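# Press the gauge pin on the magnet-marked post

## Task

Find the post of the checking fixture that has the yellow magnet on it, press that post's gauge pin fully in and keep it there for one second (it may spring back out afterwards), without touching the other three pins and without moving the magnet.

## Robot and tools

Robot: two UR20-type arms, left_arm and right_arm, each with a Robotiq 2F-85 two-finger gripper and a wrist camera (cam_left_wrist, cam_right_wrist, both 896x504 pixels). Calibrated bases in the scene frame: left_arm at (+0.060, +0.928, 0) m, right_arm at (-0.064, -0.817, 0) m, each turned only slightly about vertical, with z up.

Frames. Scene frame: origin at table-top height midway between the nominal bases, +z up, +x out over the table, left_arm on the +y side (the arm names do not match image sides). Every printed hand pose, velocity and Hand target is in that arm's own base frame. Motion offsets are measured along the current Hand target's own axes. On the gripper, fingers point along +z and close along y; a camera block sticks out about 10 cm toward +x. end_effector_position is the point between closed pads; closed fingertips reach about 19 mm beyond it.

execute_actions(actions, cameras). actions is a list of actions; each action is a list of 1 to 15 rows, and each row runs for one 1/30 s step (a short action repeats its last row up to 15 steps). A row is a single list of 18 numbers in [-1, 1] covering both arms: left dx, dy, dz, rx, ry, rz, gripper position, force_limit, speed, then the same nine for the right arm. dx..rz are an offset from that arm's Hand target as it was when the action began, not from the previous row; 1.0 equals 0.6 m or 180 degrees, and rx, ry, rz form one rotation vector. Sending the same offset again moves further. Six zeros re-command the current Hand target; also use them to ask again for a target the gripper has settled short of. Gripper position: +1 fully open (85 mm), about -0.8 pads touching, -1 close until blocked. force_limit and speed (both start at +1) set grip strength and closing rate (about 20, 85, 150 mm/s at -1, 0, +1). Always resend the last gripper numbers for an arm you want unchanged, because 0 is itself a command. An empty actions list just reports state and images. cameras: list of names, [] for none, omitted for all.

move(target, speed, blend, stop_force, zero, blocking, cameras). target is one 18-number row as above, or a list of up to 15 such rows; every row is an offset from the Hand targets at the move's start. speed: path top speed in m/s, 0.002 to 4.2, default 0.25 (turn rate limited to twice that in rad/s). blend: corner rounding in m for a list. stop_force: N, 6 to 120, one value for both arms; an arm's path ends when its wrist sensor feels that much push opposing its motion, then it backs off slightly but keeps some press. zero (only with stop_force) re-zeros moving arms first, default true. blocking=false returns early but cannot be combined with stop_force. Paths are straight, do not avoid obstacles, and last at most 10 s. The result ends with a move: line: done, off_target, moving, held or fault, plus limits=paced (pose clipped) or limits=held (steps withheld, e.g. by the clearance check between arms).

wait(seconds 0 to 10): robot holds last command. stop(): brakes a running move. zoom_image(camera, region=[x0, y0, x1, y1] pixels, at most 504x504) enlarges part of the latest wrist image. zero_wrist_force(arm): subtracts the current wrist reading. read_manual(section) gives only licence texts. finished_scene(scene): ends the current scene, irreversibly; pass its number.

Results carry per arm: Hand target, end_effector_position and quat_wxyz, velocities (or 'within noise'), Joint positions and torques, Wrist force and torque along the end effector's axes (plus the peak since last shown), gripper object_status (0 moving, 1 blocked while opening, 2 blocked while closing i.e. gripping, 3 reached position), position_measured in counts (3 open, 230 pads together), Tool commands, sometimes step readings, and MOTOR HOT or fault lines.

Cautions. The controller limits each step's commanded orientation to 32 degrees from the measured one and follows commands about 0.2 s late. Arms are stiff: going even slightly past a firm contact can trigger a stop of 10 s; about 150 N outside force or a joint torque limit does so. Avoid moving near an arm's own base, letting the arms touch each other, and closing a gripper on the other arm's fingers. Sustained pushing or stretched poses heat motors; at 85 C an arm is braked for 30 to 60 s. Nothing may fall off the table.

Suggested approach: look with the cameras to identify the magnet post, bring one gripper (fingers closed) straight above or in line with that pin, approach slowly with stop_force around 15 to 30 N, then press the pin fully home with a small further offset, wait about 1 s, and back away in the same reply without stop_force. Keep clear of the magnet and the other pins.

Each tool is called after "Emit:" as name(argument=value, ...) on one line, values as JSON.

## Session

Emit:
execute_actions(actions=[])

Scene clock: 0.00 s.
left_arm: end_effector_position=(+1.6020, +0.5513, +0.3701) position_measured=3 object_status=3 end_effector_quat_wxyz=(-0.049, +0.940, +0.190, +0.279) | right_arm: end_effector_position=(+0.4481, +0.4679, +0.3319) position_measured=3 object_status=3 end_effector_quat_wxyz=(-0.272, +0.502, +0.649, +0.503)
Joint positions: left_arm=[0.193 -0.686 0.985 -2.439 -1.472 -3.319] | right_arm=[4.007 -1.969 -2.772 1.193 2.076 2.519]
Joint velocities: within noise
Joint torques (N m): no reading
Motor temperatures (°C): left_arm=[24 35 26 38 34 34] | right_arm=[28 35 36 37 34 38]
Wrist force (N): no reading
Wrist torque (N m): no reading
Wrist force, peak (N): no reading
Hand target: left_arm +1.6020, +0.5513, +0.3701; -0.049, +0.940, +0.190, +0.279 | right_arm +0.4481, +0.4679, +0.3319; -0.272, +0.502, +0.649, +0.503
Tool commands: left_gripper/position=+1.0 left_gripper/force_limit=+1.0 left_gripper/speed=+1.0 right_gripper/position=+1.0 right_gripper/force_limit=+1.0 right_gripper/speed=+1.0
camera_calibration:
cam_left_wrist: T_world_to_cam=[[0.280319, -0.958405, -0.0536817, 0.116011], [-0.933413, -0.259108, -0.248199, 1.75322], [0.223966, 0.119682, -0.967221, 0.0591923], [0, 0, 0, 1]] pos_world=[1.5907, 0.558373, 0.498626]
cam_right_wrist: T_world_to_cam=[[0.956613, -0.13676, 0.257272, -0.433465], [0.120637, -0.61784, -0.776995, 0.502422], [0.265214, 0.774319, -0.574535, -0.162484], [0, 0, 0, 1]] pos_world=[0.39714, 0.37695, 0.408545]

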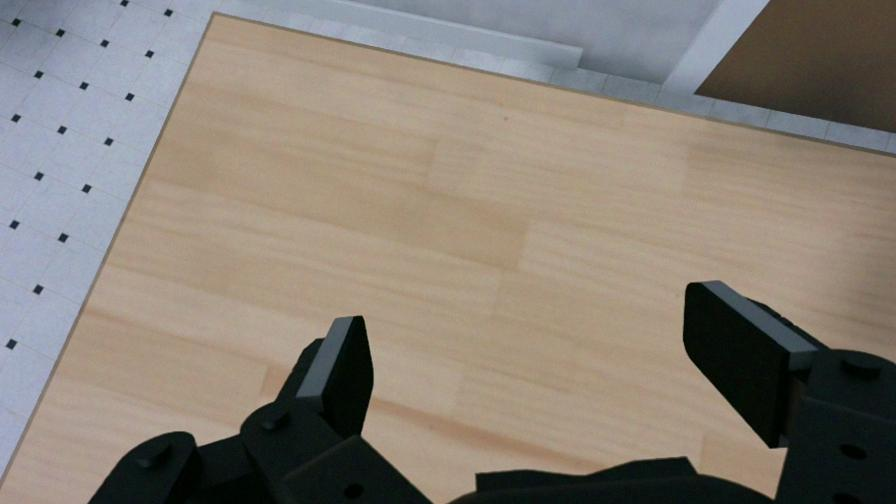

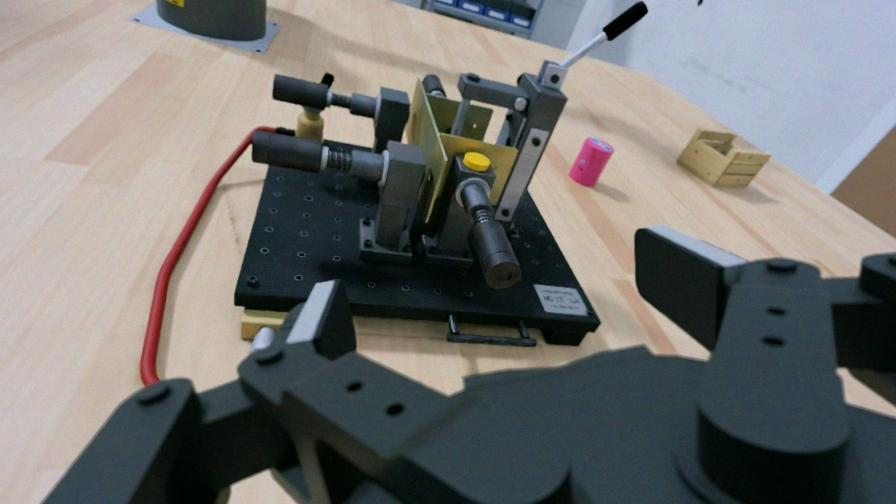

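Emit:
move(target=[0,0,0,0,0,0,1,1,1,-0.017,0.174,0.303,0.1239,-0.3679,0.0510,-1,0,0], speed=0.4, cameras=["cam_right_wrist"])

Scene clock: 3.90 s.
left_arm: end_effector_position=(+1.6020, +0.5513, +0.3701) position_measured=3 object_status=3 end_effector_quat_wxyz=(-0.049, +0.940, +0.190, +0.279) | right_arm: end_effector_position=(+0.5759, +0.6312, +0.2997) position_measured=232 object_status=3 end_effector_quat_wxyz=(+0.000, +0.682, +0.732, -0.001)
Joint positions: left_arm=[0.193 -0.686 0.985 -2.439 -1.472 -3.319] | right_arm=[4.21 -1.69 -2.127 -0.897 1.571 2.569]
Joint velocities: within noise
Joint torques (N m): left_arm=[2.92 -276.65 -105.61 -11.62 1.95 0.09] | right_arm=[21.71 73.87 104.28 4.14 -4.13 5.82]
Motor temperatures (°C): left_arm=[24 35 26 38 34 34] | right_arm=[28 35 36 37 34 38]
Wrist force (N): left_arm=[0.3 -0.2 0.0] | right_arm=[-0.9 2.0 0.8]
Wrist torque (N m): left_arm=[-0.03 -0.03 0.00] | right_arm=[1.05 0.41 -0.67]
Wrist force, peak (N): left_arm=[0.7 -0.5 -0.3] | right_arm=[1.7 3.7 1.1]
Hand target: left_arm +1.6020, +0.5513, +0.3701; -0.049, +0.940, +0.190, +0.279 | right_arm +0.5759, +0.6313, +0.2997; +0.000, +0.682, +0.732, -0.001
Off the commanded pose: left_arm 0.000 m, 0 deg | right_arm 0.000 m, 0 deg.
move: done
camera_calibration:
cam_right_wrist: T_world_to_cam=[[0.993102, -0.0939635, 0.0701358, -0.516965], [-0.110228, -0.952101, 0.285226, 0.588523], [0.0399755, -0.29099, -0.955891, 0.575135], [0, 0, 0, 1]] pos_world=[0.555279, 0.679116, 0.418162]
Images, in order (width x height): cam_right_wrist 896x504.

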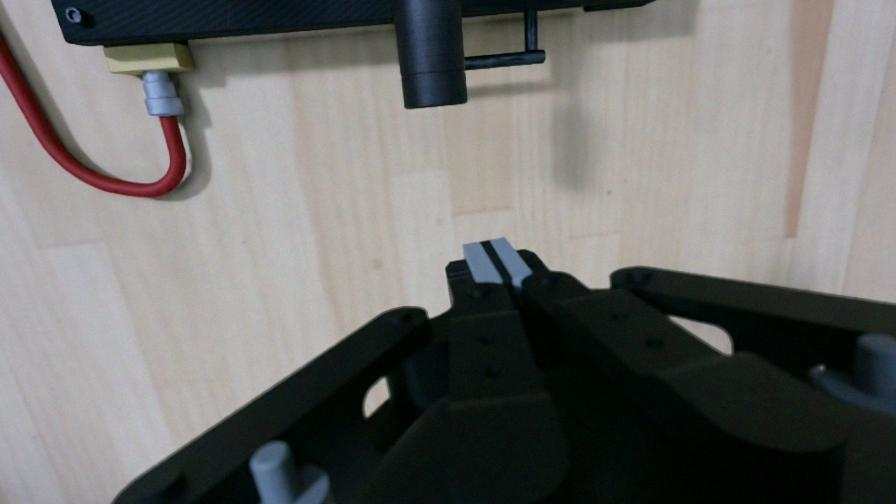

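Emit:
move(target=[0,0,0,0,0,0,1,1,1,0.041,-0.013,0.25,0,0,0.0256,-1,0,0], speed=0.25, cameras=["cam_right_wrist"])

Scene clock: 5.90 s.
left_arm: end_effector_position=(+1.6020, +0.5513, +0.3701) position_measured=3 object_status=3 end_effector_quat_wxyz=(-0.049, +0.940, +0.190, +0.279) | right_arm: end_effector_position=(+0.5663, +0.6551, +0.1498) position_measured=232 object_status=3 end_effector_quat_wxyz=(+0.000, +0.711, +0.704, -0.001)
Joint positions: left_arm=[0.193 -0.686 0.985 -2.439 -1.472 -3.319] | right_arm=[4.234 -1.852 -2.205 -0.657 1.571 2.673]
Joint velocities: within noise
Joint torques (N m): left_arm=[4.48 -283.09 -106.84 -12.12 2.5 0.74] | right_arm=[22.17 92.83 56.93 13.67 -4.48 5.79]
Motor temperatures (°C): left_arm=[24 35 26 38 34 34] | right_arm=[28 35 36 37 34 38]
Wrist force (N): left_arm=[0.5 0.0 -0.1] | right_arm=[-1.7 2.2 0.5]
Wrist torque (N m): left_arm=[0.01 -0.08 -0.01] | right_arm=[1.39 0.54 -0.64]
Wrist force, peak (N): left_arm=[0.7 -0.2 -0.3] | right_arm=[-1.4 2.2 3.7]
Hand target: left_arm +1.6020, +0.5513, +0.3701; -0.049, +0.940, +0.190, +0.279 | right_arm +0.5663, +0.6551, +0.1497; +0.000, +0.711, +0.704, -0.001
Off the commanded pose: left_arm 0.000 m, 0 deg | right_arm 0.000 m, 0 deg.
move: done
camera_calibration:
cam_right_wrist: T_world_to_cam=[[0.982338, -0.173464, 0.0701618, -0.436468], [-0.186391, -0.940115, 0.28538, 0.688185], [0.0164572, -0.293417, -0.955843, 0.454084], [0, 0, 0, 1]] pos_world=[0.549557, 0.704498, 0.268263]
Images, in order (width x height): cam_right_wrist 896x504.

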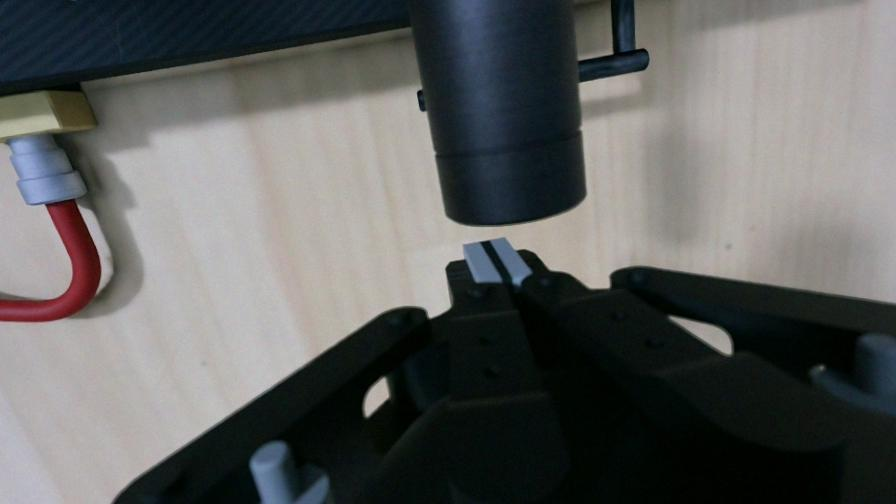

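Emit:
move(target=[0,0,0,0,0,0,1,1,1,0.07,0.0033,0,0,0,0,-1,0,0], speed=0.025, stop_force=6, cameras=["cam_right_wrist"])

Scene clock: 8.23 s.
left_arm: end_effector_position=(+1.6020, +0.5513, +0.3701) position_measured=3 object_status=3 end_effector_quat_wxyz=(-0.049, +0.940, +0.190, +0.279) | right_arm: end_effector_position=(+0.5670, +0.6675, +0.1497) position_measured=232 object_status=3 end_effector_quat_wxyz=(+0.000, +0.711, +0.704, -0.001)
Joint positions: left_arm=[0.193 -0.686 0.985 -2.439 -1.472 -3.319] | right_arm=[4.24 -1.861 -2.191 -0.661 1.571 2.679]
Joint velocities: within noise
Joint torques (N m): left_arm=[3.43 -282.21 -108.85 -11.48 3.15 1.26] | right_arm=[-20.17 143.32 60.58 12.6 -1.98 -6.39]
Motor temperatures (°C): left_arm=[24 35 26 38 34 34] | right_arm=[28 35 36 37 34 38]
Wrist force (N): left_arm=[0.5 0.1 -0.3] | right_arm=[-1.7 2.3 0.5]
Wrist torque (N m): left_arm=[0.03 -0.08 0.00] | right_arm=[1.40 0.53 -0.64]
Wrist force, peak (N): left_arm=[0.4 0.5 -0.3] | right_arm=[-9.6 1.2 -0.4]
Hand target: left_arm +1.6020, +0.5513, +0.3701; -0.049, +0.940, +0.190, +0.279 | right_arm +0.5670, +0.6675, +0.1497; +0.000, +0.711, +0.704, -0.001 (not the last commanded pose)
Off the commanded pose: left_arm 0.000 m, 0 deg | right_arm 0.030 m, 0 deg.
move: contact (right_arm)
camera_calibration:
cam_right_wrist: T_world_to_cam=[[0.982338, -0.173464, 0.0701618, -0.434991], [-0.186391, -0.940115, 0.28538, 0.70003], [0.0164572, -0.293417, -0.955843, 0.45752], [0, 0, 0, 1]] pos_world=[0.550257, 0.716898, 0.268063]
Images, in order (width x height): cam_right_wrist 896x504.

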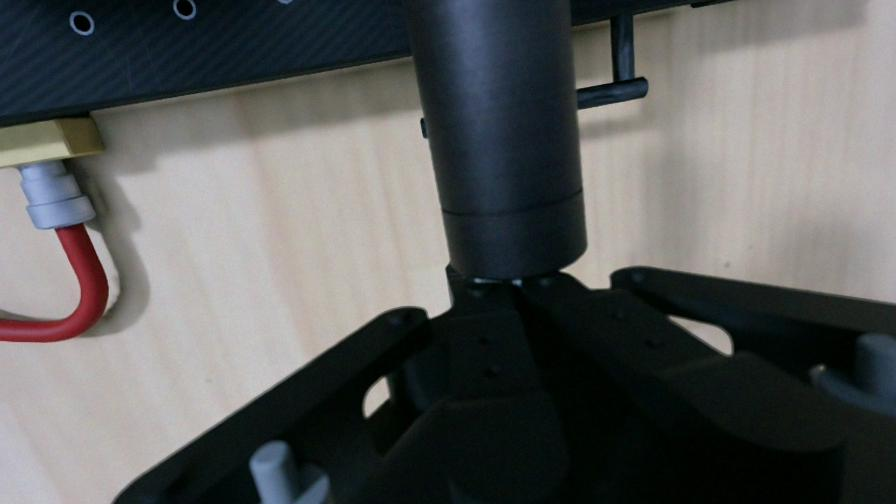

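Emit:
move(target=[0,0,0,0,0,0,1,1,1,0.0267,0,0,0,0,0,-1,0,0], speed=0.03, cameras=[])

Emit:
move(target=[0,0,0,0,0,0,1,1,1,0.0267,0,0,0,0,0,-1,0,0], speed=0.007, stop_force=35, cameras=["cam_right_wrist"])

Emit:
wait(seconds=1.2, cameras=[])

Scene clock: 9.43 s.
left_arm: end_effector_position=(+1.6020, +0.5513, +0.3701) position_measured=3 object_status=3 end_effector_quat_wxyz=(-0.049, +0.940, +0.190, +0.279) | right_arm: end_effector_position=(+0.5672, +0.6834, +0.1496) position_measured=232 object_status=3 end_effector_quat_wxyz=(+0.000, +0.711, +0.704, -0.001)
Joint positions: left_arm=[0.193 -0.686 0.985 -2.439 -1.472 -3.319] | right_arm=[4.248 -1.872 -2.174 -0.668 1.571 2.687]
Joint velocities: within noise
Joint torques (N m): left_arm=[3.56 -280.09 -112.03 -11.27 4.1 1.17] | right_arm=[24.26 107.8 97.31 7.8 0.45 4.95]
Motor temperatures (°C): left_arm=[24 35 26 38 34 34] | right_arm=[28 35 36 37 34 38]
Wrist force (N): left_arm=[0.3 0.1 -0.3] | right_arm=[-13.6 -0.4 -1.0]
Wrist torque (N m): left_arm=[0.03 -0.05 -0.01] | right_arm=[1.31 0.84 -0.76]
Wrist force, peak (N): left_arm=[0.5 -0.2 -0.5] | right_arm=[-13.7 -0.3 -0.6]
Hand target: left_arm +1.6020, +0.5513, +0.3701; -0.049, +0.940, +0.190, +0.279 | right_arm +0.5672, +0.6835, +0.1496; +0.000, +0.711, +0.704, -0.001
Off the commanded pose: left_arm 0.000 m, 0 deg | right_arm 0.000 m, 0 deg.
move: done
No camera images: "cameras" was empty.

Scene clock: 11.13 s.
left_arm: end_effector_position=(+1.6020, +0.5513, +0.3701) position_measured=3 object_status=3 end_effector_quat_wxyz=(-0.049, +0.940, +0.190, +0.279) | right_arm: end_effector_position=(+0.5672, +0.6880, +0.1495) position_measured=232 object_status=3 end_effector_quat_wxyz=(+0.000, +0.711, +0.703, -0.001)
Joint positions: left_arm=[0.193 -0.686 0.985 -2.439 -1.472 -3.319] | right_arm=[4.25 -1.876 -2.169 -0.67 1.571 2.69]
Joint velocities: within noise
Joint torques (N m): left_arm=[5.41 -284.56 -115.31 -11.1 3.65 2.05] | right_arm=[12.42 157.59 95.43 26.42 9.44 -5.88]
Motor temperatures (°C): left_arm=[24 35 26 38 34 34] | right_arm=[28 35 36 37 34 38]
Wrist force (N): left_arm=[0.2 -0.1 -0.1] | right_arm=[-46.3 9.2 1.3]
Wrist torque (N m): left_arm=[-0.01 -0.03 -0.01] | right_arm=[1.53 1.72 -0.88]
Wrist force, peak (N): left_arm=[0.7 -0.3 -0.3] | right_arm=[-64.2 2.8 -12.9]
Hand target: left_arm +1.6020, +0.5513, +0.3701; -0.049, +0.940, +0.190, +0.279 | right_arm +0.5672, +0.6880, +0.1496; +0.000, +0.711, +0.703, -0.001 (not the last commanded pose)
Off the commanded pose: left_arm 0.000 m, 0 deg | right_arm 0.012 m, 0 deg.
move: contact (right_arm)
camera_calibration:
cam_right_wrist: T_world_to_cam=[[0.982339, -0.173473, 0.0701237, -0.431608], [-0.186393, -0.940019, 0.285695, 0.719214], [0.0163574, -0.29372, -0.955752, 0.463691], [0, 0, 0, 1]] pos_world=[0.550457, 0.737398, 0.267964]
Images, in order (width x height): cam_right_wrist 896x504.

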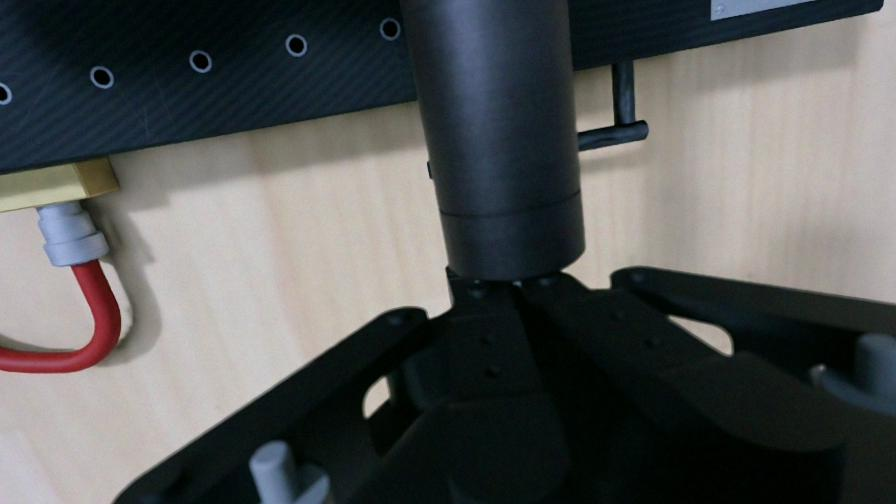

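Scene clock: 12.33 s.
left_arm: end_effector_position=(+1.6020, +0.5513, +0.3701) position_measured=3 object_status=3 end_effector_quat_wxyz=(-0.049, +0.940, +0.190, +0.279) | right_arm: end_effector_position=(+0.5672, +0.6880, +0.1496) position_measured=232 object_status=3 end_effector_quat_wxyz=(+0.000, +0.711, +0.703, -0.001)
Joint positions: left_arm=[0.193 -0.686 0.985 -2.439 -1.472 -3.319] | right_arm=[4.25 -1.875 -2.169 -0.67 1.571 2.69]
Joint velocities: within noise
Joint torques (N m): left_arm=[2.49 -284.5 -114.5 -10.73 3.87 2.08] | right_arm=[7.07 153.7 95.77 22.12 11.79 -6.68]
Motor temperatures (°C): left_arm=[24 35 26 38 34 34] | right_arm=[28 35 36 37 34 38]
Wrist force (N): left_arm=[0.4 0.1 -0.2] | right_arm=[-40.9 8.5 8.2]
Wrist torque (N m): left_arm=[0.02 -0.06 0.00] | right_arm=[1.47 1.47 -0.85]
Wrist force, peak (N): left_arm=[0.4 -0.5 -0.2] | right_arm=[-45.6 9.2 2.3]
Hand target: left_arm +1.6020, +0.5513, +0.3701; -0.049, +0.940, +0.190, +0.279 | right_arm +0.5672, +0.6880, +0.1496; +0.000, +0.711, +0.703, -0.001 (not the last commanded pose)
Tool commands: left_gripper/position=+1.0 left_gripper/force_limit=+1.0 left_gripper/speed=+1.0 right_gripper/position=-1.0 right_gripper/force_limit=+0.0 right_gripper/speed=+0.0
Off the commanded pose: left_arm 0.000 m, 0 deg | right_arm 0.012 m, 0 deg.
wait: 1.20 s; at rest by 0.17 s
No camera images: "cameras" was empty.

Emit:
move(target=[0,0,0,0,0,0,1,1,1,-0.06,0,0,0,0,0,-1,0,0], speed=0.15, cameras=[])

Emit:
finished_scene(scene=2)

Scene clock: 13.43 s.
left_arm: end_effector_position=(+1.6020, +0.5513, +0.3701) position_measured=3 object_status=3 end_effector_quat_wxyz=(-0.049, +0.940, +0.190, +0.279) | right_arm: end_effector_position=(+0.5668, +0.6522, +0.1496) position_measured=232 object_status=3 end_effector_quat_wxyz=(+0.000, +0.711, +0.704, -0.001)
Joint positions: left_arm=[0.193 -0.686 0.985 -2.439 -1.472 -3.319] | right_arm=[4.232 -1.851 -2.207 -0.656 1.571 2.671]
Joint velocities: within noise
Joint torques (N m): left_arm=[10.16 -286.93 -114.77 -10.61 4.77 1.93] | right_arm=[-19.49 138.44 55.84 14.49 -4.2 -7.16]
Motor temperatures (°C): left_arm=[24 35 26 38 34 34] | right_arm=[28 35 36 37 34 38]
Wrist force (N): left_arm=[0.3 -0.2 -0.1] | right_arm=[-0.4 1.9 1.9]
Wrist torque (N m): left_arm=[-0.03 -0.04 0.00] | right_arm=[1.33 0.30 -0.64]
Wrist force, peak (N): left_arm=[0.7 -0.1 0.1] | right_arm=[-41.0 8.4 8.3]
Hand target: left_arm +1.6020, +0.5513, +0.3701; -0.049, +0.940, +0.190, +0.279 | right_arm +0.5668, +0.6520, +0.1496; +0.000, +0.711, +0.703, -0.001
Off the commanded pose: left_arm 0.000 m, 0 deg | right_arm 0.000 m, 0 deg.
move: done
No camera images: "cameras" was empty.

The scene is finished: the task was done.


## Next scene

The same job, from a new start.

Emit:
execute_actions(actions=[])

Scene clock: 0.00 s.
left_arm: end_effector_position=(+0.3071, -0.4220, +0.1602) position_measured=3 object_status=3 end_effector_quat_wxyz=(+0.066, +0.956, -0.074, +0.275) | right_arm: end_effector_position=(+0.4900, -0.3027, +0.2369) position_measured=3 object_status=3 end_effector_quat_wxyz=(+0.548, -0.467, -0.511, -0.471)
Joint positions: left_arm=[-1.763 -1.739 2.857 -2.766 -1.003 1.555] | right_arm=[2.511 -2.074 -2.06 -2.212 2.389 -0.015]
Joint velocities: within noise
Joint torques (N m): no reading
Motor temperatures (°C): left_arm=[24 35 26 38 34 33] | right_arm=[28 35 35 36 33 38]
Wrist force (N): no reading
Wrist torque (N m): no reading
Wrist force, peak (N): no reading
Hand target: left_arm +0.3071, -0.4220, +0.1602; +0.066, +0.956, -0.074, +0.275 | right_arm +0.4900, -0.3027, +0.2369; +0.548, -0.467, -0.511, -0.471
Tool commands: left_gripper/position=+1.0 left_gripper/force_limit=+1.0 left_gripper/speed=+1.0 right_gripper/position=+1.0 right_gripper/force_limit=+1.0 right_gripper/speed=+1.0
camera_calibration:
cam_left_wrist: T_world_to_cam=[[-0.285835, -0.958093, 0.0188626, -0.30276], [-0.929607, 0.27245, -0.248197, 0.463413], [0.232657, -0.0884782, -0.968526, 0.172428], [0, 0, 0, 1]] pos_world=[0.304136, -0.401073, 0.28773]
cam_right_wrist: T_world_to_cam=[[0.978979, 0.0562001, -0.196068, -0.399553], [-0.174505, -0.266853, -0.947807, 0.238768], [-0.105588, 0.962097, -0.251436, 0.530477], [0, 0, 0, 1]] pos_world=[0.488832, -0.424199, 0.281347]

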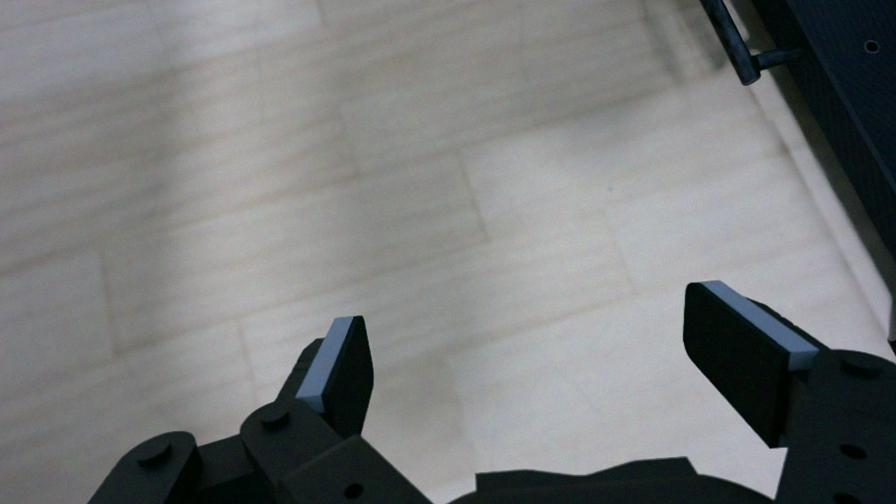

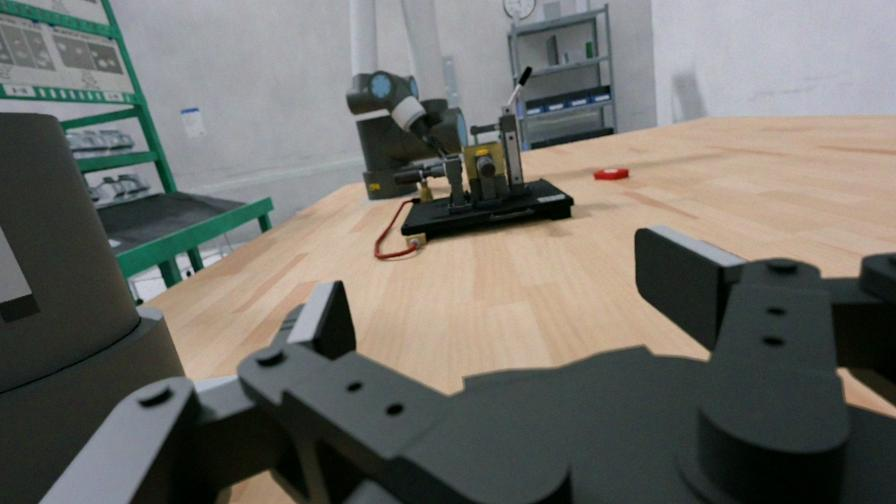

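Emit:
zoom_image(camera="cam_right_wrist", region=[360, 50, 600, 270])

Scaled by 2.100 from the camera's 896x504 image, which has a finer 1280x720 frame.

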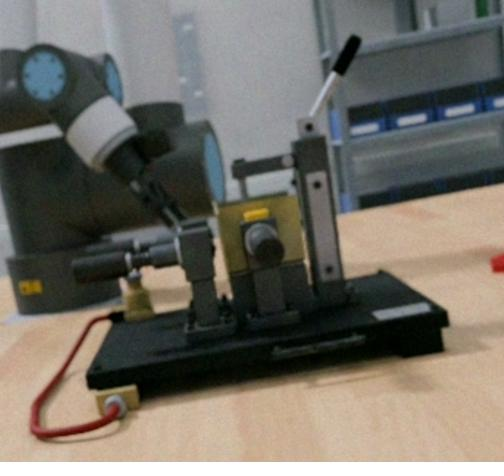

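Emit:
zoom_image(camera="cam_left_wrist", region=[680, 0, 896, 360])

Scaled by 1.400 from the camera's 896x504 image, which has a finer 1280x720 frame.

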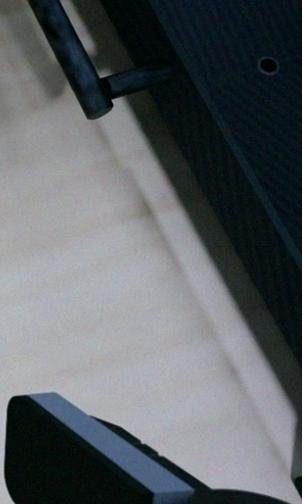

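Emit:
move(target=[0,0,0,0,0,0,1,1,1,0.25,0.298,0.735,-0.0463,-0.5121,0.0296,-1,0,0], speed=0.6, cameras=[])

Emit:
move(target=[0,0,0,0,0,0,1,1,1,0.819,-0.225,0.167,0,0,0,-1,0,0], speed=0.45, cameras=["cam_right_wrist"])

Scene clock: 6.10 s.
left_arm: end_effector_position=(+0.3071, -0.4220, +0.1602) position_measured=3 object_status=3 end_effector_quat_wxyz=(+0.066, +0.956, -0.074, +0.275) | right_arm: end_effector_position=(+0.6196, +0.1506, +0.4001) position_measured=232 object_status=3 end_effector_quat_wxyz=(+0.000, +0.717, +0.697, +0.000)
Joint positions: left_arm=[-1.763 -1.739 2.857 -2.766 -1.003 1.555] | right_arm=[3.701 -1.337 -2.287 -1.089 1.57 2.16]
Joint velocities: within noise
Joint torques (N m): left_arm=[7.08 -10.48 -56.98 -8.63 4.06 -0.86] | right_arm=[25.15 9.63 110.57 4.93 -4.39 5.69]
Motor temperatures (°C): left_arm=[24 35 26 38 34 33] | right_arm=[28 35 35 36 33 38]
Wrist force (N): left_arm=[0.1 0.1 0.0] | right_arm=[-0.9 3.3 2.5]
Wrist torque (N m): left_arm=[0.02 0.00 0.00] | right_arm=[1.46 0.13 -0.47]
Wrist force, peak (N): left_arm=[-0.1 -0.5 -0.3] | right_arm=[4.1 4.4 1.4]
Hand target: left_arm +0.3071, -0.4220, +0.1602; +0.066, +0.956, -0.074, +0.275 | right_arm +0.6196, +0.1506, +0.4001; +0.000, +0.717, +0.697, +0.000
Off the commanded pose: left_arm 0.000 m, 0 deg | right_arm 0.000 m, 0 deg.
move: done
No camera images: "cameras" was empty.

Scene clock: 7.93 s.
left_arm: end_effector_position=(+0.3071, -0.4220, +0.1602) position_measured=3 object_status=3 end_effector_quat_wxyz=(+0.066, +0.956, -0.074, +0.275) | right_arm: end_effector_position=(+0.4992, +0.6455, +0.2995) position_measured=232 object_status=3 end_effector_quat_wxyz=(+0.000, +0.718, +0.697, +0.000)
Joint positions: left_arm=[-1.763 -1.739 2.857 -2.766 -1.003 1.555] | right_arm=[4.303 -1.648 -2.176 -0.89 1.57 2.762]
Joint velocities: within noise
Joint torques (N m): left_arm=[9.4 -9.73 -62 -8.16 4.21 -1.07] | right_arm=[34.85 85.53 96.75 15.49 -4.22 6.36]
Motor temperatures (°C): left_arm=[24 35 26 38 34 33] | right_arm=[28 35 35 36 33 38]
Wrist force (N): left_arm=[0.2 0.2 -0.1] | right_arm=[-0.9 2.3 1.5]
Wrist torque (N m): left_arm=[0.03 -0.04 0.00] | right_arm=[1.35 0.17 -0.51]
Wrist force, peak (N): left_arm=[0.4 0.1 -0.4] | right_arm=[-4.7 4.5 1.7]
Hand target: left_arm +0.3071, -0.4220, +0.1602; +0.066, +0.956, -0.074, +0.275 | right_arm +0.4992, +0.6457, +0.2994; +0.000, +0.717, +0.697, +0.000
Off the commanded pose: left_arm 0.000 m, 0 deg | right_arm 0.000 m, 0 deg.
move: done
camera_calibration:
cam_right_wrist: T_world_to_cam=[[0.978751, -0.192549, 0.0705078, -0.368712], [-0.20475, -0.93636, 0.285144, 0.630777], [0.0111167, -0.293521, -0.955888, 0.598111], [0, 0, 0, 1]] pos_world=[0.48338, 0.695198, 0.417862]
Images, in order (width x height): cam_right_wrist 896x504.

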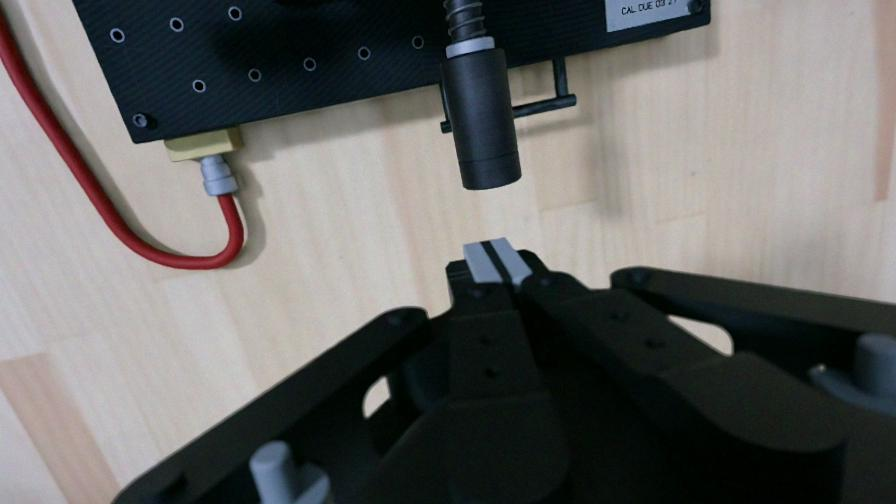

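Emit:
move(target=[0,0,0,0,0,0,1,1,1,-0.0548,0.0363,0.249,0,0,-0.0067,-1,0,0], speed=0.25, cameras=["cam_right_wrist"])

Scene clock: 9.70 s.
left_arm: end_effector_position=(+0.3071, -0.4220, +0.1602) position_measured=3 object_status=3 end_effector_quat_wxyz=(+0.066, +0.956, -0.074, +0.275) | right_arm: end_effector_position=(+0.5200, +0.6121, +0.1502) position_measured=232 object_status=3 end_effector_quat_wxyz=(+0.000, +0.710, +0.704, +0.000)
Joint positions: left_arm=[-1.763 -1.739 2.857 -2.766 -1.003 1.555] | right_arm=[4.261 -1.794 -2.291 -0.628 1.57 2.699]
Joint velocities: within noise
Joint torques (N m): left_arm=[7.29 -6.59 -60.94 -6.69 4.05 -0.61] | right_arm=[-21.68 86.85 53.39 16.19 5.34 -7.63]
Motor temperatures (°C): left_arm=[24 35 26 38 34 33] | right_arm=[28 35 35 36 33 38]
Wrist force (N): left_arm=[0.2 -0.1 0.0] | right_arm=[-1.5 2.5 1.6]
Wrist torque (N m): left_arm=[-0.02 -0.03 0.00] | right_arm=[1.56 0.26 -0.39]
Wrist force, peak (N): left_arm=[0.3 -0.3 0.0] | right_arm=[-1.7 2.8 4.9]
Hand target: left_arm +0.3071, -0.4220, +0.1602; +0.066, +0.956, -0.074, +0.275 | right_arm +0.5200, +0.6120, +0.1500; +0.000, +0.710, +0.704, +0.000
Off the commanded pose: left_arm 0.000 m, 0 deg | right_arm 0.000 m, 0 deg.
move: done
camera_calibration:
cam_right_wrist: T_world_to_cam=[[0.98257, -0.171971, 0.0705773, -0.399614], [-0.185081, -0.940439, 0.285165, 0.638518], [0.0173335, -0.293257, -0.955877, 0.442046], [0, 0, 0, 1]] pos_world=[0.503164, 0.661398, 0.268662]
Images, in order (width x height): cam_right_wrist 896x504.

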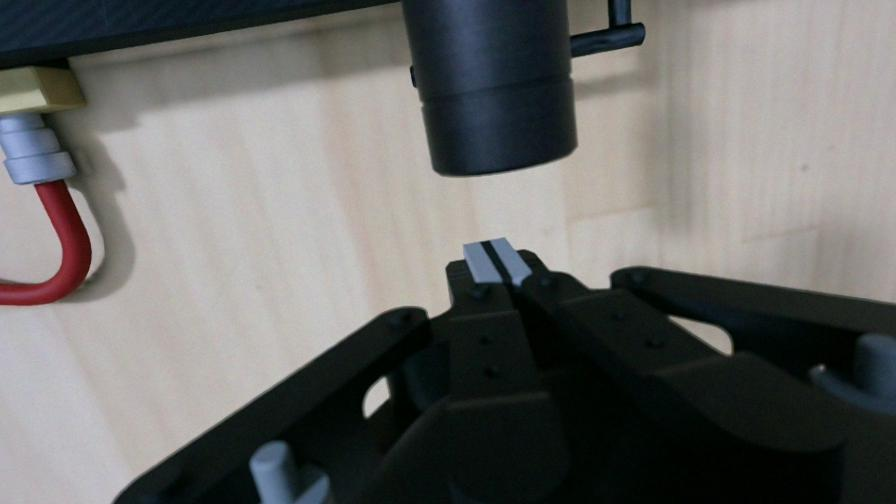

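Emit:
move(target=[0,0,0,0,0,0,1,1,1,0.0267,0.0025,0,0,0,0,-1,0,0], speed=0.08, cameras=[])

Emit:
move(target=[0,0,0,0,0,0,1,1,1,0.04,0,0,0,0,0,-1,0,0], speed=0.025, stop_force=6, cameras=["cam_right_wrist"])

Scene clock: 10.80 s.
left_arm: end_effector_position=(+0.3071, -0.4220, +0.1602) position_measured=3 object_status=3 end_effector_quat_wxyz=(+0.066, +0.956, -0.074, +0.275) | right_arm: end_effector_position=(+0.5216, +0.6279, +0.1500) position_measured=232 object_status=3 end_effector_quat_wxyz=(+0.000, +0.710, +0.704, +0.000)
Joint positions: left_arm=[-1.763 -1.739 2.857 -2.766 -1.003 1.555] | right_arm=[4.268 -1.806 -2.273 -0.634 1.57 2.706]
Joint velocities: within noise
Joint torques (N m): left_arm=[3.99 -7.67 -58.75 -7.83 4.13 -0.61] | right_arm=[26.1 83.51 82.78 6.39 5.11 6.11]
Motor temperatures (°C): left_arm=[24 35 26 38 34 33] | right_arm=[28 35 35 36 33 38]
Wrist force (N): left_arm=[0.1 0.1 -0.2] | right_arm=[-1.3 2.3 1.7]
Wrist torque (N m): left_arm=[0.02 -0.01 0.00] | right_arm=[1.53 0.28 -0.36]
Wrist force, peak (N): left_arm=[0.2 0.0 -0.4] | right_arm=[-2.1 2.5 1.7]
Hand target: left_arm +0.3071, -0.4220, +0.1602; +0.066, +0.956, -0.074, +0.275 | right_arm +0.5216, +0.6280, +0.1500; +0.000, +0.710, +0.704, +0.000
Off the commanded pose: left_arm 0.000 m, 0 deg | right_arm 0.000 m, 0 deg.
move: done
No camera images: "cameras" was empty.

Scene clock: 12.33 s.
left_arm: end_effector_position=(+0.3071, -0.4220, +0.1602) position_measured=3 object_status=3 end_effector_quat_wxyz=(+0.066, +0.956, -0.074, +0.275) | right_arm: end_effector_position=(+0.5217, +0.6357, +0.1500) position_measured=232 object_status=3 end_effector_quat_wxyz=(+0.000, +0.710, +0.704, +0.000)
Joint positions: left_arm=[-1.763 -1.739 2.857 -2.766 -1.003 1.555] | right_arm=[4.272 -1.812 -2.265 -0.636 1.57 2.71]
Joint velocities: within noise
Joint torques (N m): left_arm=[10.44 -5.9 -62.98 -6.71 4.24 -1.26] | right_arm=[-22.42 126.98 58.85 13.97 4.64 -7.53]
Motor temperatures (°C): left_arm=[24 35 26 38 34 33] | right_arm=[28 35 35 36 33 38]
Wrist force (N): left_arm=[0.2 0.1 -0.4] | right_arm=[-1.6 2.2 2.2]
Wrist torque (N m): left_arm=[0.02 -0.03 0.00] | right_arm=[1.53 0.30 -0.36]
Wrist force, peak (N): left_arm=[0.5 0.1 -0.3] | right_arm=[-8.0 2.5 1.5]
Hand target: left_arm +0.3071, -0.4220, +0.1602; +0.066, +0.956, -0.074, +0.275 | right_arm +0.5217, +0.6357, +0.1500; +0.000, +0.710, +0.704, +0.000 (not the last commanded pose)
Off the commanded pose: left_arm 0.000 m, 0 deg | right_arm 0.016 m, 0 deg.
move: contact (right_arm)
camera_calibration:
cam_right_wrist: T_world_to_cam=[[0.982587, -0.171888, 0.0705506, -0.39727], [-0.184993, -0.940454, 0.285173, 0.661048], [0.0173318, -0.293259, -0.955876, 0.448748], [0, 0, 0, 1]] pos_world=[0.504864, 0.684998, 0.268462]
Images, in order (width x height): cam_right_wrist 896x504.

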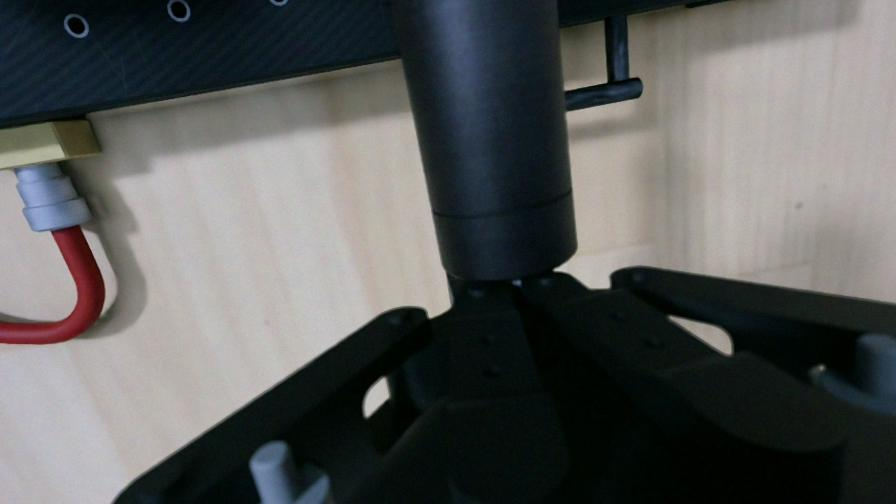

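Emit:
move(target=[0,0,0,0,0,0,1,1,1,0.0275,0,0,0,0,0,-1,0,0], speed=0.03, cameras=[])

Emit:
move(target=[0,0,0,0,0,0,1,1,1,0.0267,0,0,0,0,0,-1,0,0], speed=0.007, stop_force=35, cameras=[])

Emit:
wait(seconds=1.2, cameras=["cam_right_wrist"])

Scene clock: 13.43 s.
left_arm: end_effector_position=(+0.3071, -0.4220, +0.1602) position_measured=3 object_status=3 end_effector_quat_wxyz=(+0.066, +0.956, -0.074, +0.275) | right_arm: end_effector_position=(+0.5218, +0.6520, +0.1500) position_measured=232 object_status=3 end_effector_quat_wxyz=(+0.000, +0.710, +0.704, +0.000)
Joint positions: left_arm=[-1.763 -1.739 2.857 -2.766 -1.003 1.555] | right_arm=[4.281 -1.824 -2.248 -0.642 1.57 2.718]
Joint velocities: within noise
Joint torques (N m): left_arm=[9.9 -5.4 -64.56 -7.13 4.53 -0.47] | right_arm=[28.68 93.06 95.34 9.2 4.7 6.52]
Motor temperatures (°C): left_arm=[24 35 26 38 34 33] | right_arm=[28 35 35 36 33 38]
Wrist force (N): left_arm=[0.0 0.1 -0.2] | right_arm=[-13.0 -0.3 0.4]
Wrist torque (N m): left_arm=[0.03 -0.01 0.01] | right_arm=[1.48 0.62 -0.50]
Wrist force, peak (N): left_arm=[0.2 -0.1 -0.5] | right_arm=[-13.3 -0.2 0.4]
Hand target: left_arm +0.3071, -0.4220, +0.1602; +0.066, +0.956, -0.074, +0.275 | right_arm +0.5218, +0.6522, +0.1500; +0.000, +0.710, +0.704, +0.000
Off the commanded pose: left_arm 0.000 m, 0 deg | right_arm 0.000 m, 0 deg.
move: done
No camera images: "cameras" was empty.

Scene clock: 15.10 s.
left_arm: end_effector_position=(+0.3071, -0.4220, +0.1602) position_measured=3 object_status=3 end_effector_quat_wxyz=(+0.066, +0.956, -0.074, +0.275) | right_arm: end_effector_position=(+0.5218, +0.6561, +0.1499) position_measured=232 object_status=3 end_effector_quat_wxyz=(+0.000, +0.710, +0.704, -0.001)
Joint positions: left_arm=[-1.763 -1.739 2.857 -2.766 -1.003 1.555] | right_arm=[4.283 -1.827 -2.243 -0.644 1.57 2.721]
Joint velocities: within noise
Joint torques (N m): left_arm=[9.14 -6.31 -63.76 -7.66 4.34 -0.91] | right_arm=[6.55 137.95 90.7 26.44 5.29 -6.9]
Motor temperatures (°C): left_arm=[24 35 26 38 34 33] | right_arm=[28 35 35 36 33 38]
Wrist force (N): left_arm=[0.0 -0.1 -0.1] | right_arm=[-42.6 10.6 6.8]
Wrist torque (N m): left_arm=[-0.01 0.00 0.00] | right_arm=[1.70 1.33 -0.61]
Wrist force, peak (N): left_arm=[-0.5 -0.1 -0.2] | right_arm=[-63.5 4.3 -10.0]
Hand target: left_arm +0.3071, -0.4220, +0.1602; +0.066, +0.956, -0.074, +0.275 | right_arm +0.5218, +0.6561, +0.1499; +0.000, +0.710, +0.704, -0.001 (not the last commanded pose)
Off the commanded pose: left_arm 0.000 m, 0 deg | right_arm 0.012 m, 0 deg.
move: contact (right_arm)
No camera images: "cameras" was empty.

Scene clock: 16.30 s.
left_arm: end_effector_position=(+0.3071, -0.4220, +0.1602) position_measured=3 object_status=3 end_effector_quat_wxyz=(+0.066, +0.956, -0.074, +0.275) | right_arm: end_effector_position=(+0.5218, +0.6561, +0.1499) position_measured=232 object_status=3 end_effector_quat_wxyz=(+0.000, +0.710, +0.704, -0.001)
Joint positions: left_arm=[-1.763 -1.739 2.857 -2.766 -1.003 1.555] | right_arm=[4.283 -1.827 -2.243 -0.644 1.57 2.721]
Joint velocities: within noise
Joint torques (N m): left_arm=[15.72 -3.93 -65.91 -7.28 3.93 -1.07] | right_arm=[6.2 142.25 92.4 20.38 5.01 -7.34]
Motor temperatures (°C): left_arm=[24 35 26 38 34 33] | right_arm=[28 35 35 36 33 38]
Wrist force (N): left_arm=[-0.1 -0.1 0.1] | right_arm=[-39.9 6.6 10.3]
Wrist torque (N m): left_arm=[0.00 0.03 0.00] | right_arm=[1.56 1.23 -0.64]
Wrist force, peak (N): left_arm=[0.0 0.4 -0.3] | right_arm=[-42.2 10.4 8.3]
Hand target: left_arm +0.3071, -0.4220, +0.1602; +0.066, +0.956, -0.074, +0.275 | right_arm +0.5218, +0.6561, +0.1499; +0.000, +0.710, +0.704, -0.001 (not the last commanded pose)
Tool commands: left_gripper/position=+1.0 left_gripper/force_limit=+1.0 left_gripper/speed=+1.0 right_gripper/position=-1.0 right_gripper/force_limit=+0.0 right_gripper/speed=+0.0
Off the commanded pose: left_arm 0.000 m, 0 deg | right_arm 0.012 m, 0 deg.
wait: 1.20 s; at rest by 0.17 s
camera_calibration:
cam_right_wrist: T_world_to_cam=[[0.982587, -0.17191, 0.0704891, -0.393823], [-0.185, -0.940393, 0.28537, 0.680187], [0.0172296, -0.293441, -0.955822, 0.4548], [0, 0, 0, 1]] pos_world=[0.504964, 0.705398, 0.268363]
Images, in order (width x height): cam_right_wrist 896x504.

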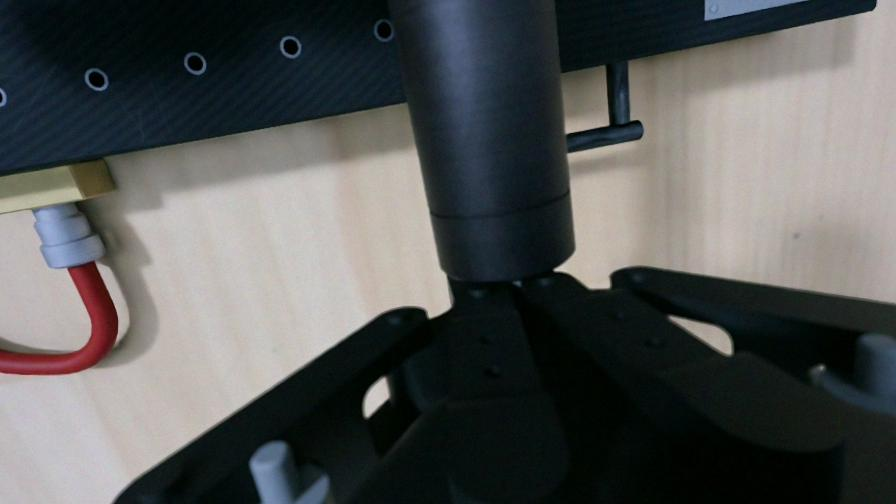

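Emit:
move(target=[0,0,0,0,0,0,1,1,1,-0.06,0,0,0,0,0,-1,0,0], speed=0.15, cameras=[])

Emit:
finished_scene(scene=3)

Scene clock: 18.83 s.
left_arm: end_effector_position=(+0.3071, -0.4220, +0.1602) position_measured=3 object_status=3 end_effector_quat_wxyz=(+0.066, +0.956, -0.074, +0.275) | right_arm: end_effector_position=(+0.5215, +0.6203, +0.1500) position_measured=232 object_status=3 end_effector_quat_wxyz=(+0.000, +0.710, +0.704, -0.001)
Joint positions: left_arm=[-1.763 -1.739 2.857 -2.766 -1.003 1.555] | right_arm=[4.264 -1.801 -2.281 -0.631 1.57 2.702]
Joint velocities: within noise
Joint torques (N m): left_arm=[11.02 -2.91 -67.42 -7.28 4.51 -0.77] | right_arm=[-16.21 131.89 54.26 16.97 1.25 -7.63]
Motor temperatures (°C): left_arm=[24 35 26 38 34 33] | right_arm=[28 35 35 36 33 38]
Wrist force (N): left_arm=[0.3 0.3 -0.1] | right_arm=[-2.2 1.8 2.2]
Wrist torque (N m): left_arm=[0.06 -0.04 0.00] | right_arm=[1.45 0.42 -0.37]
Wrist force, peak (N): left_arm=[-0.2 0.3 -0.5] | right_arm=[-39.9 6.6 10.6]
Hand target: left_arm +0.3071, -0.4220, +0.1602; +0.066, +0.956, -0.074, +0.275 | right_arm +0.5215, +0.6201, +0.1500; +0.000, +0.710, +0.704, -0.001
Off the commanded pose: left_arm 0.000 m, 0 deg | right_arm 0.000 m, 0 deg.
move: done
No camera images: "cameras" was empty.

The scene is finished: the task was done.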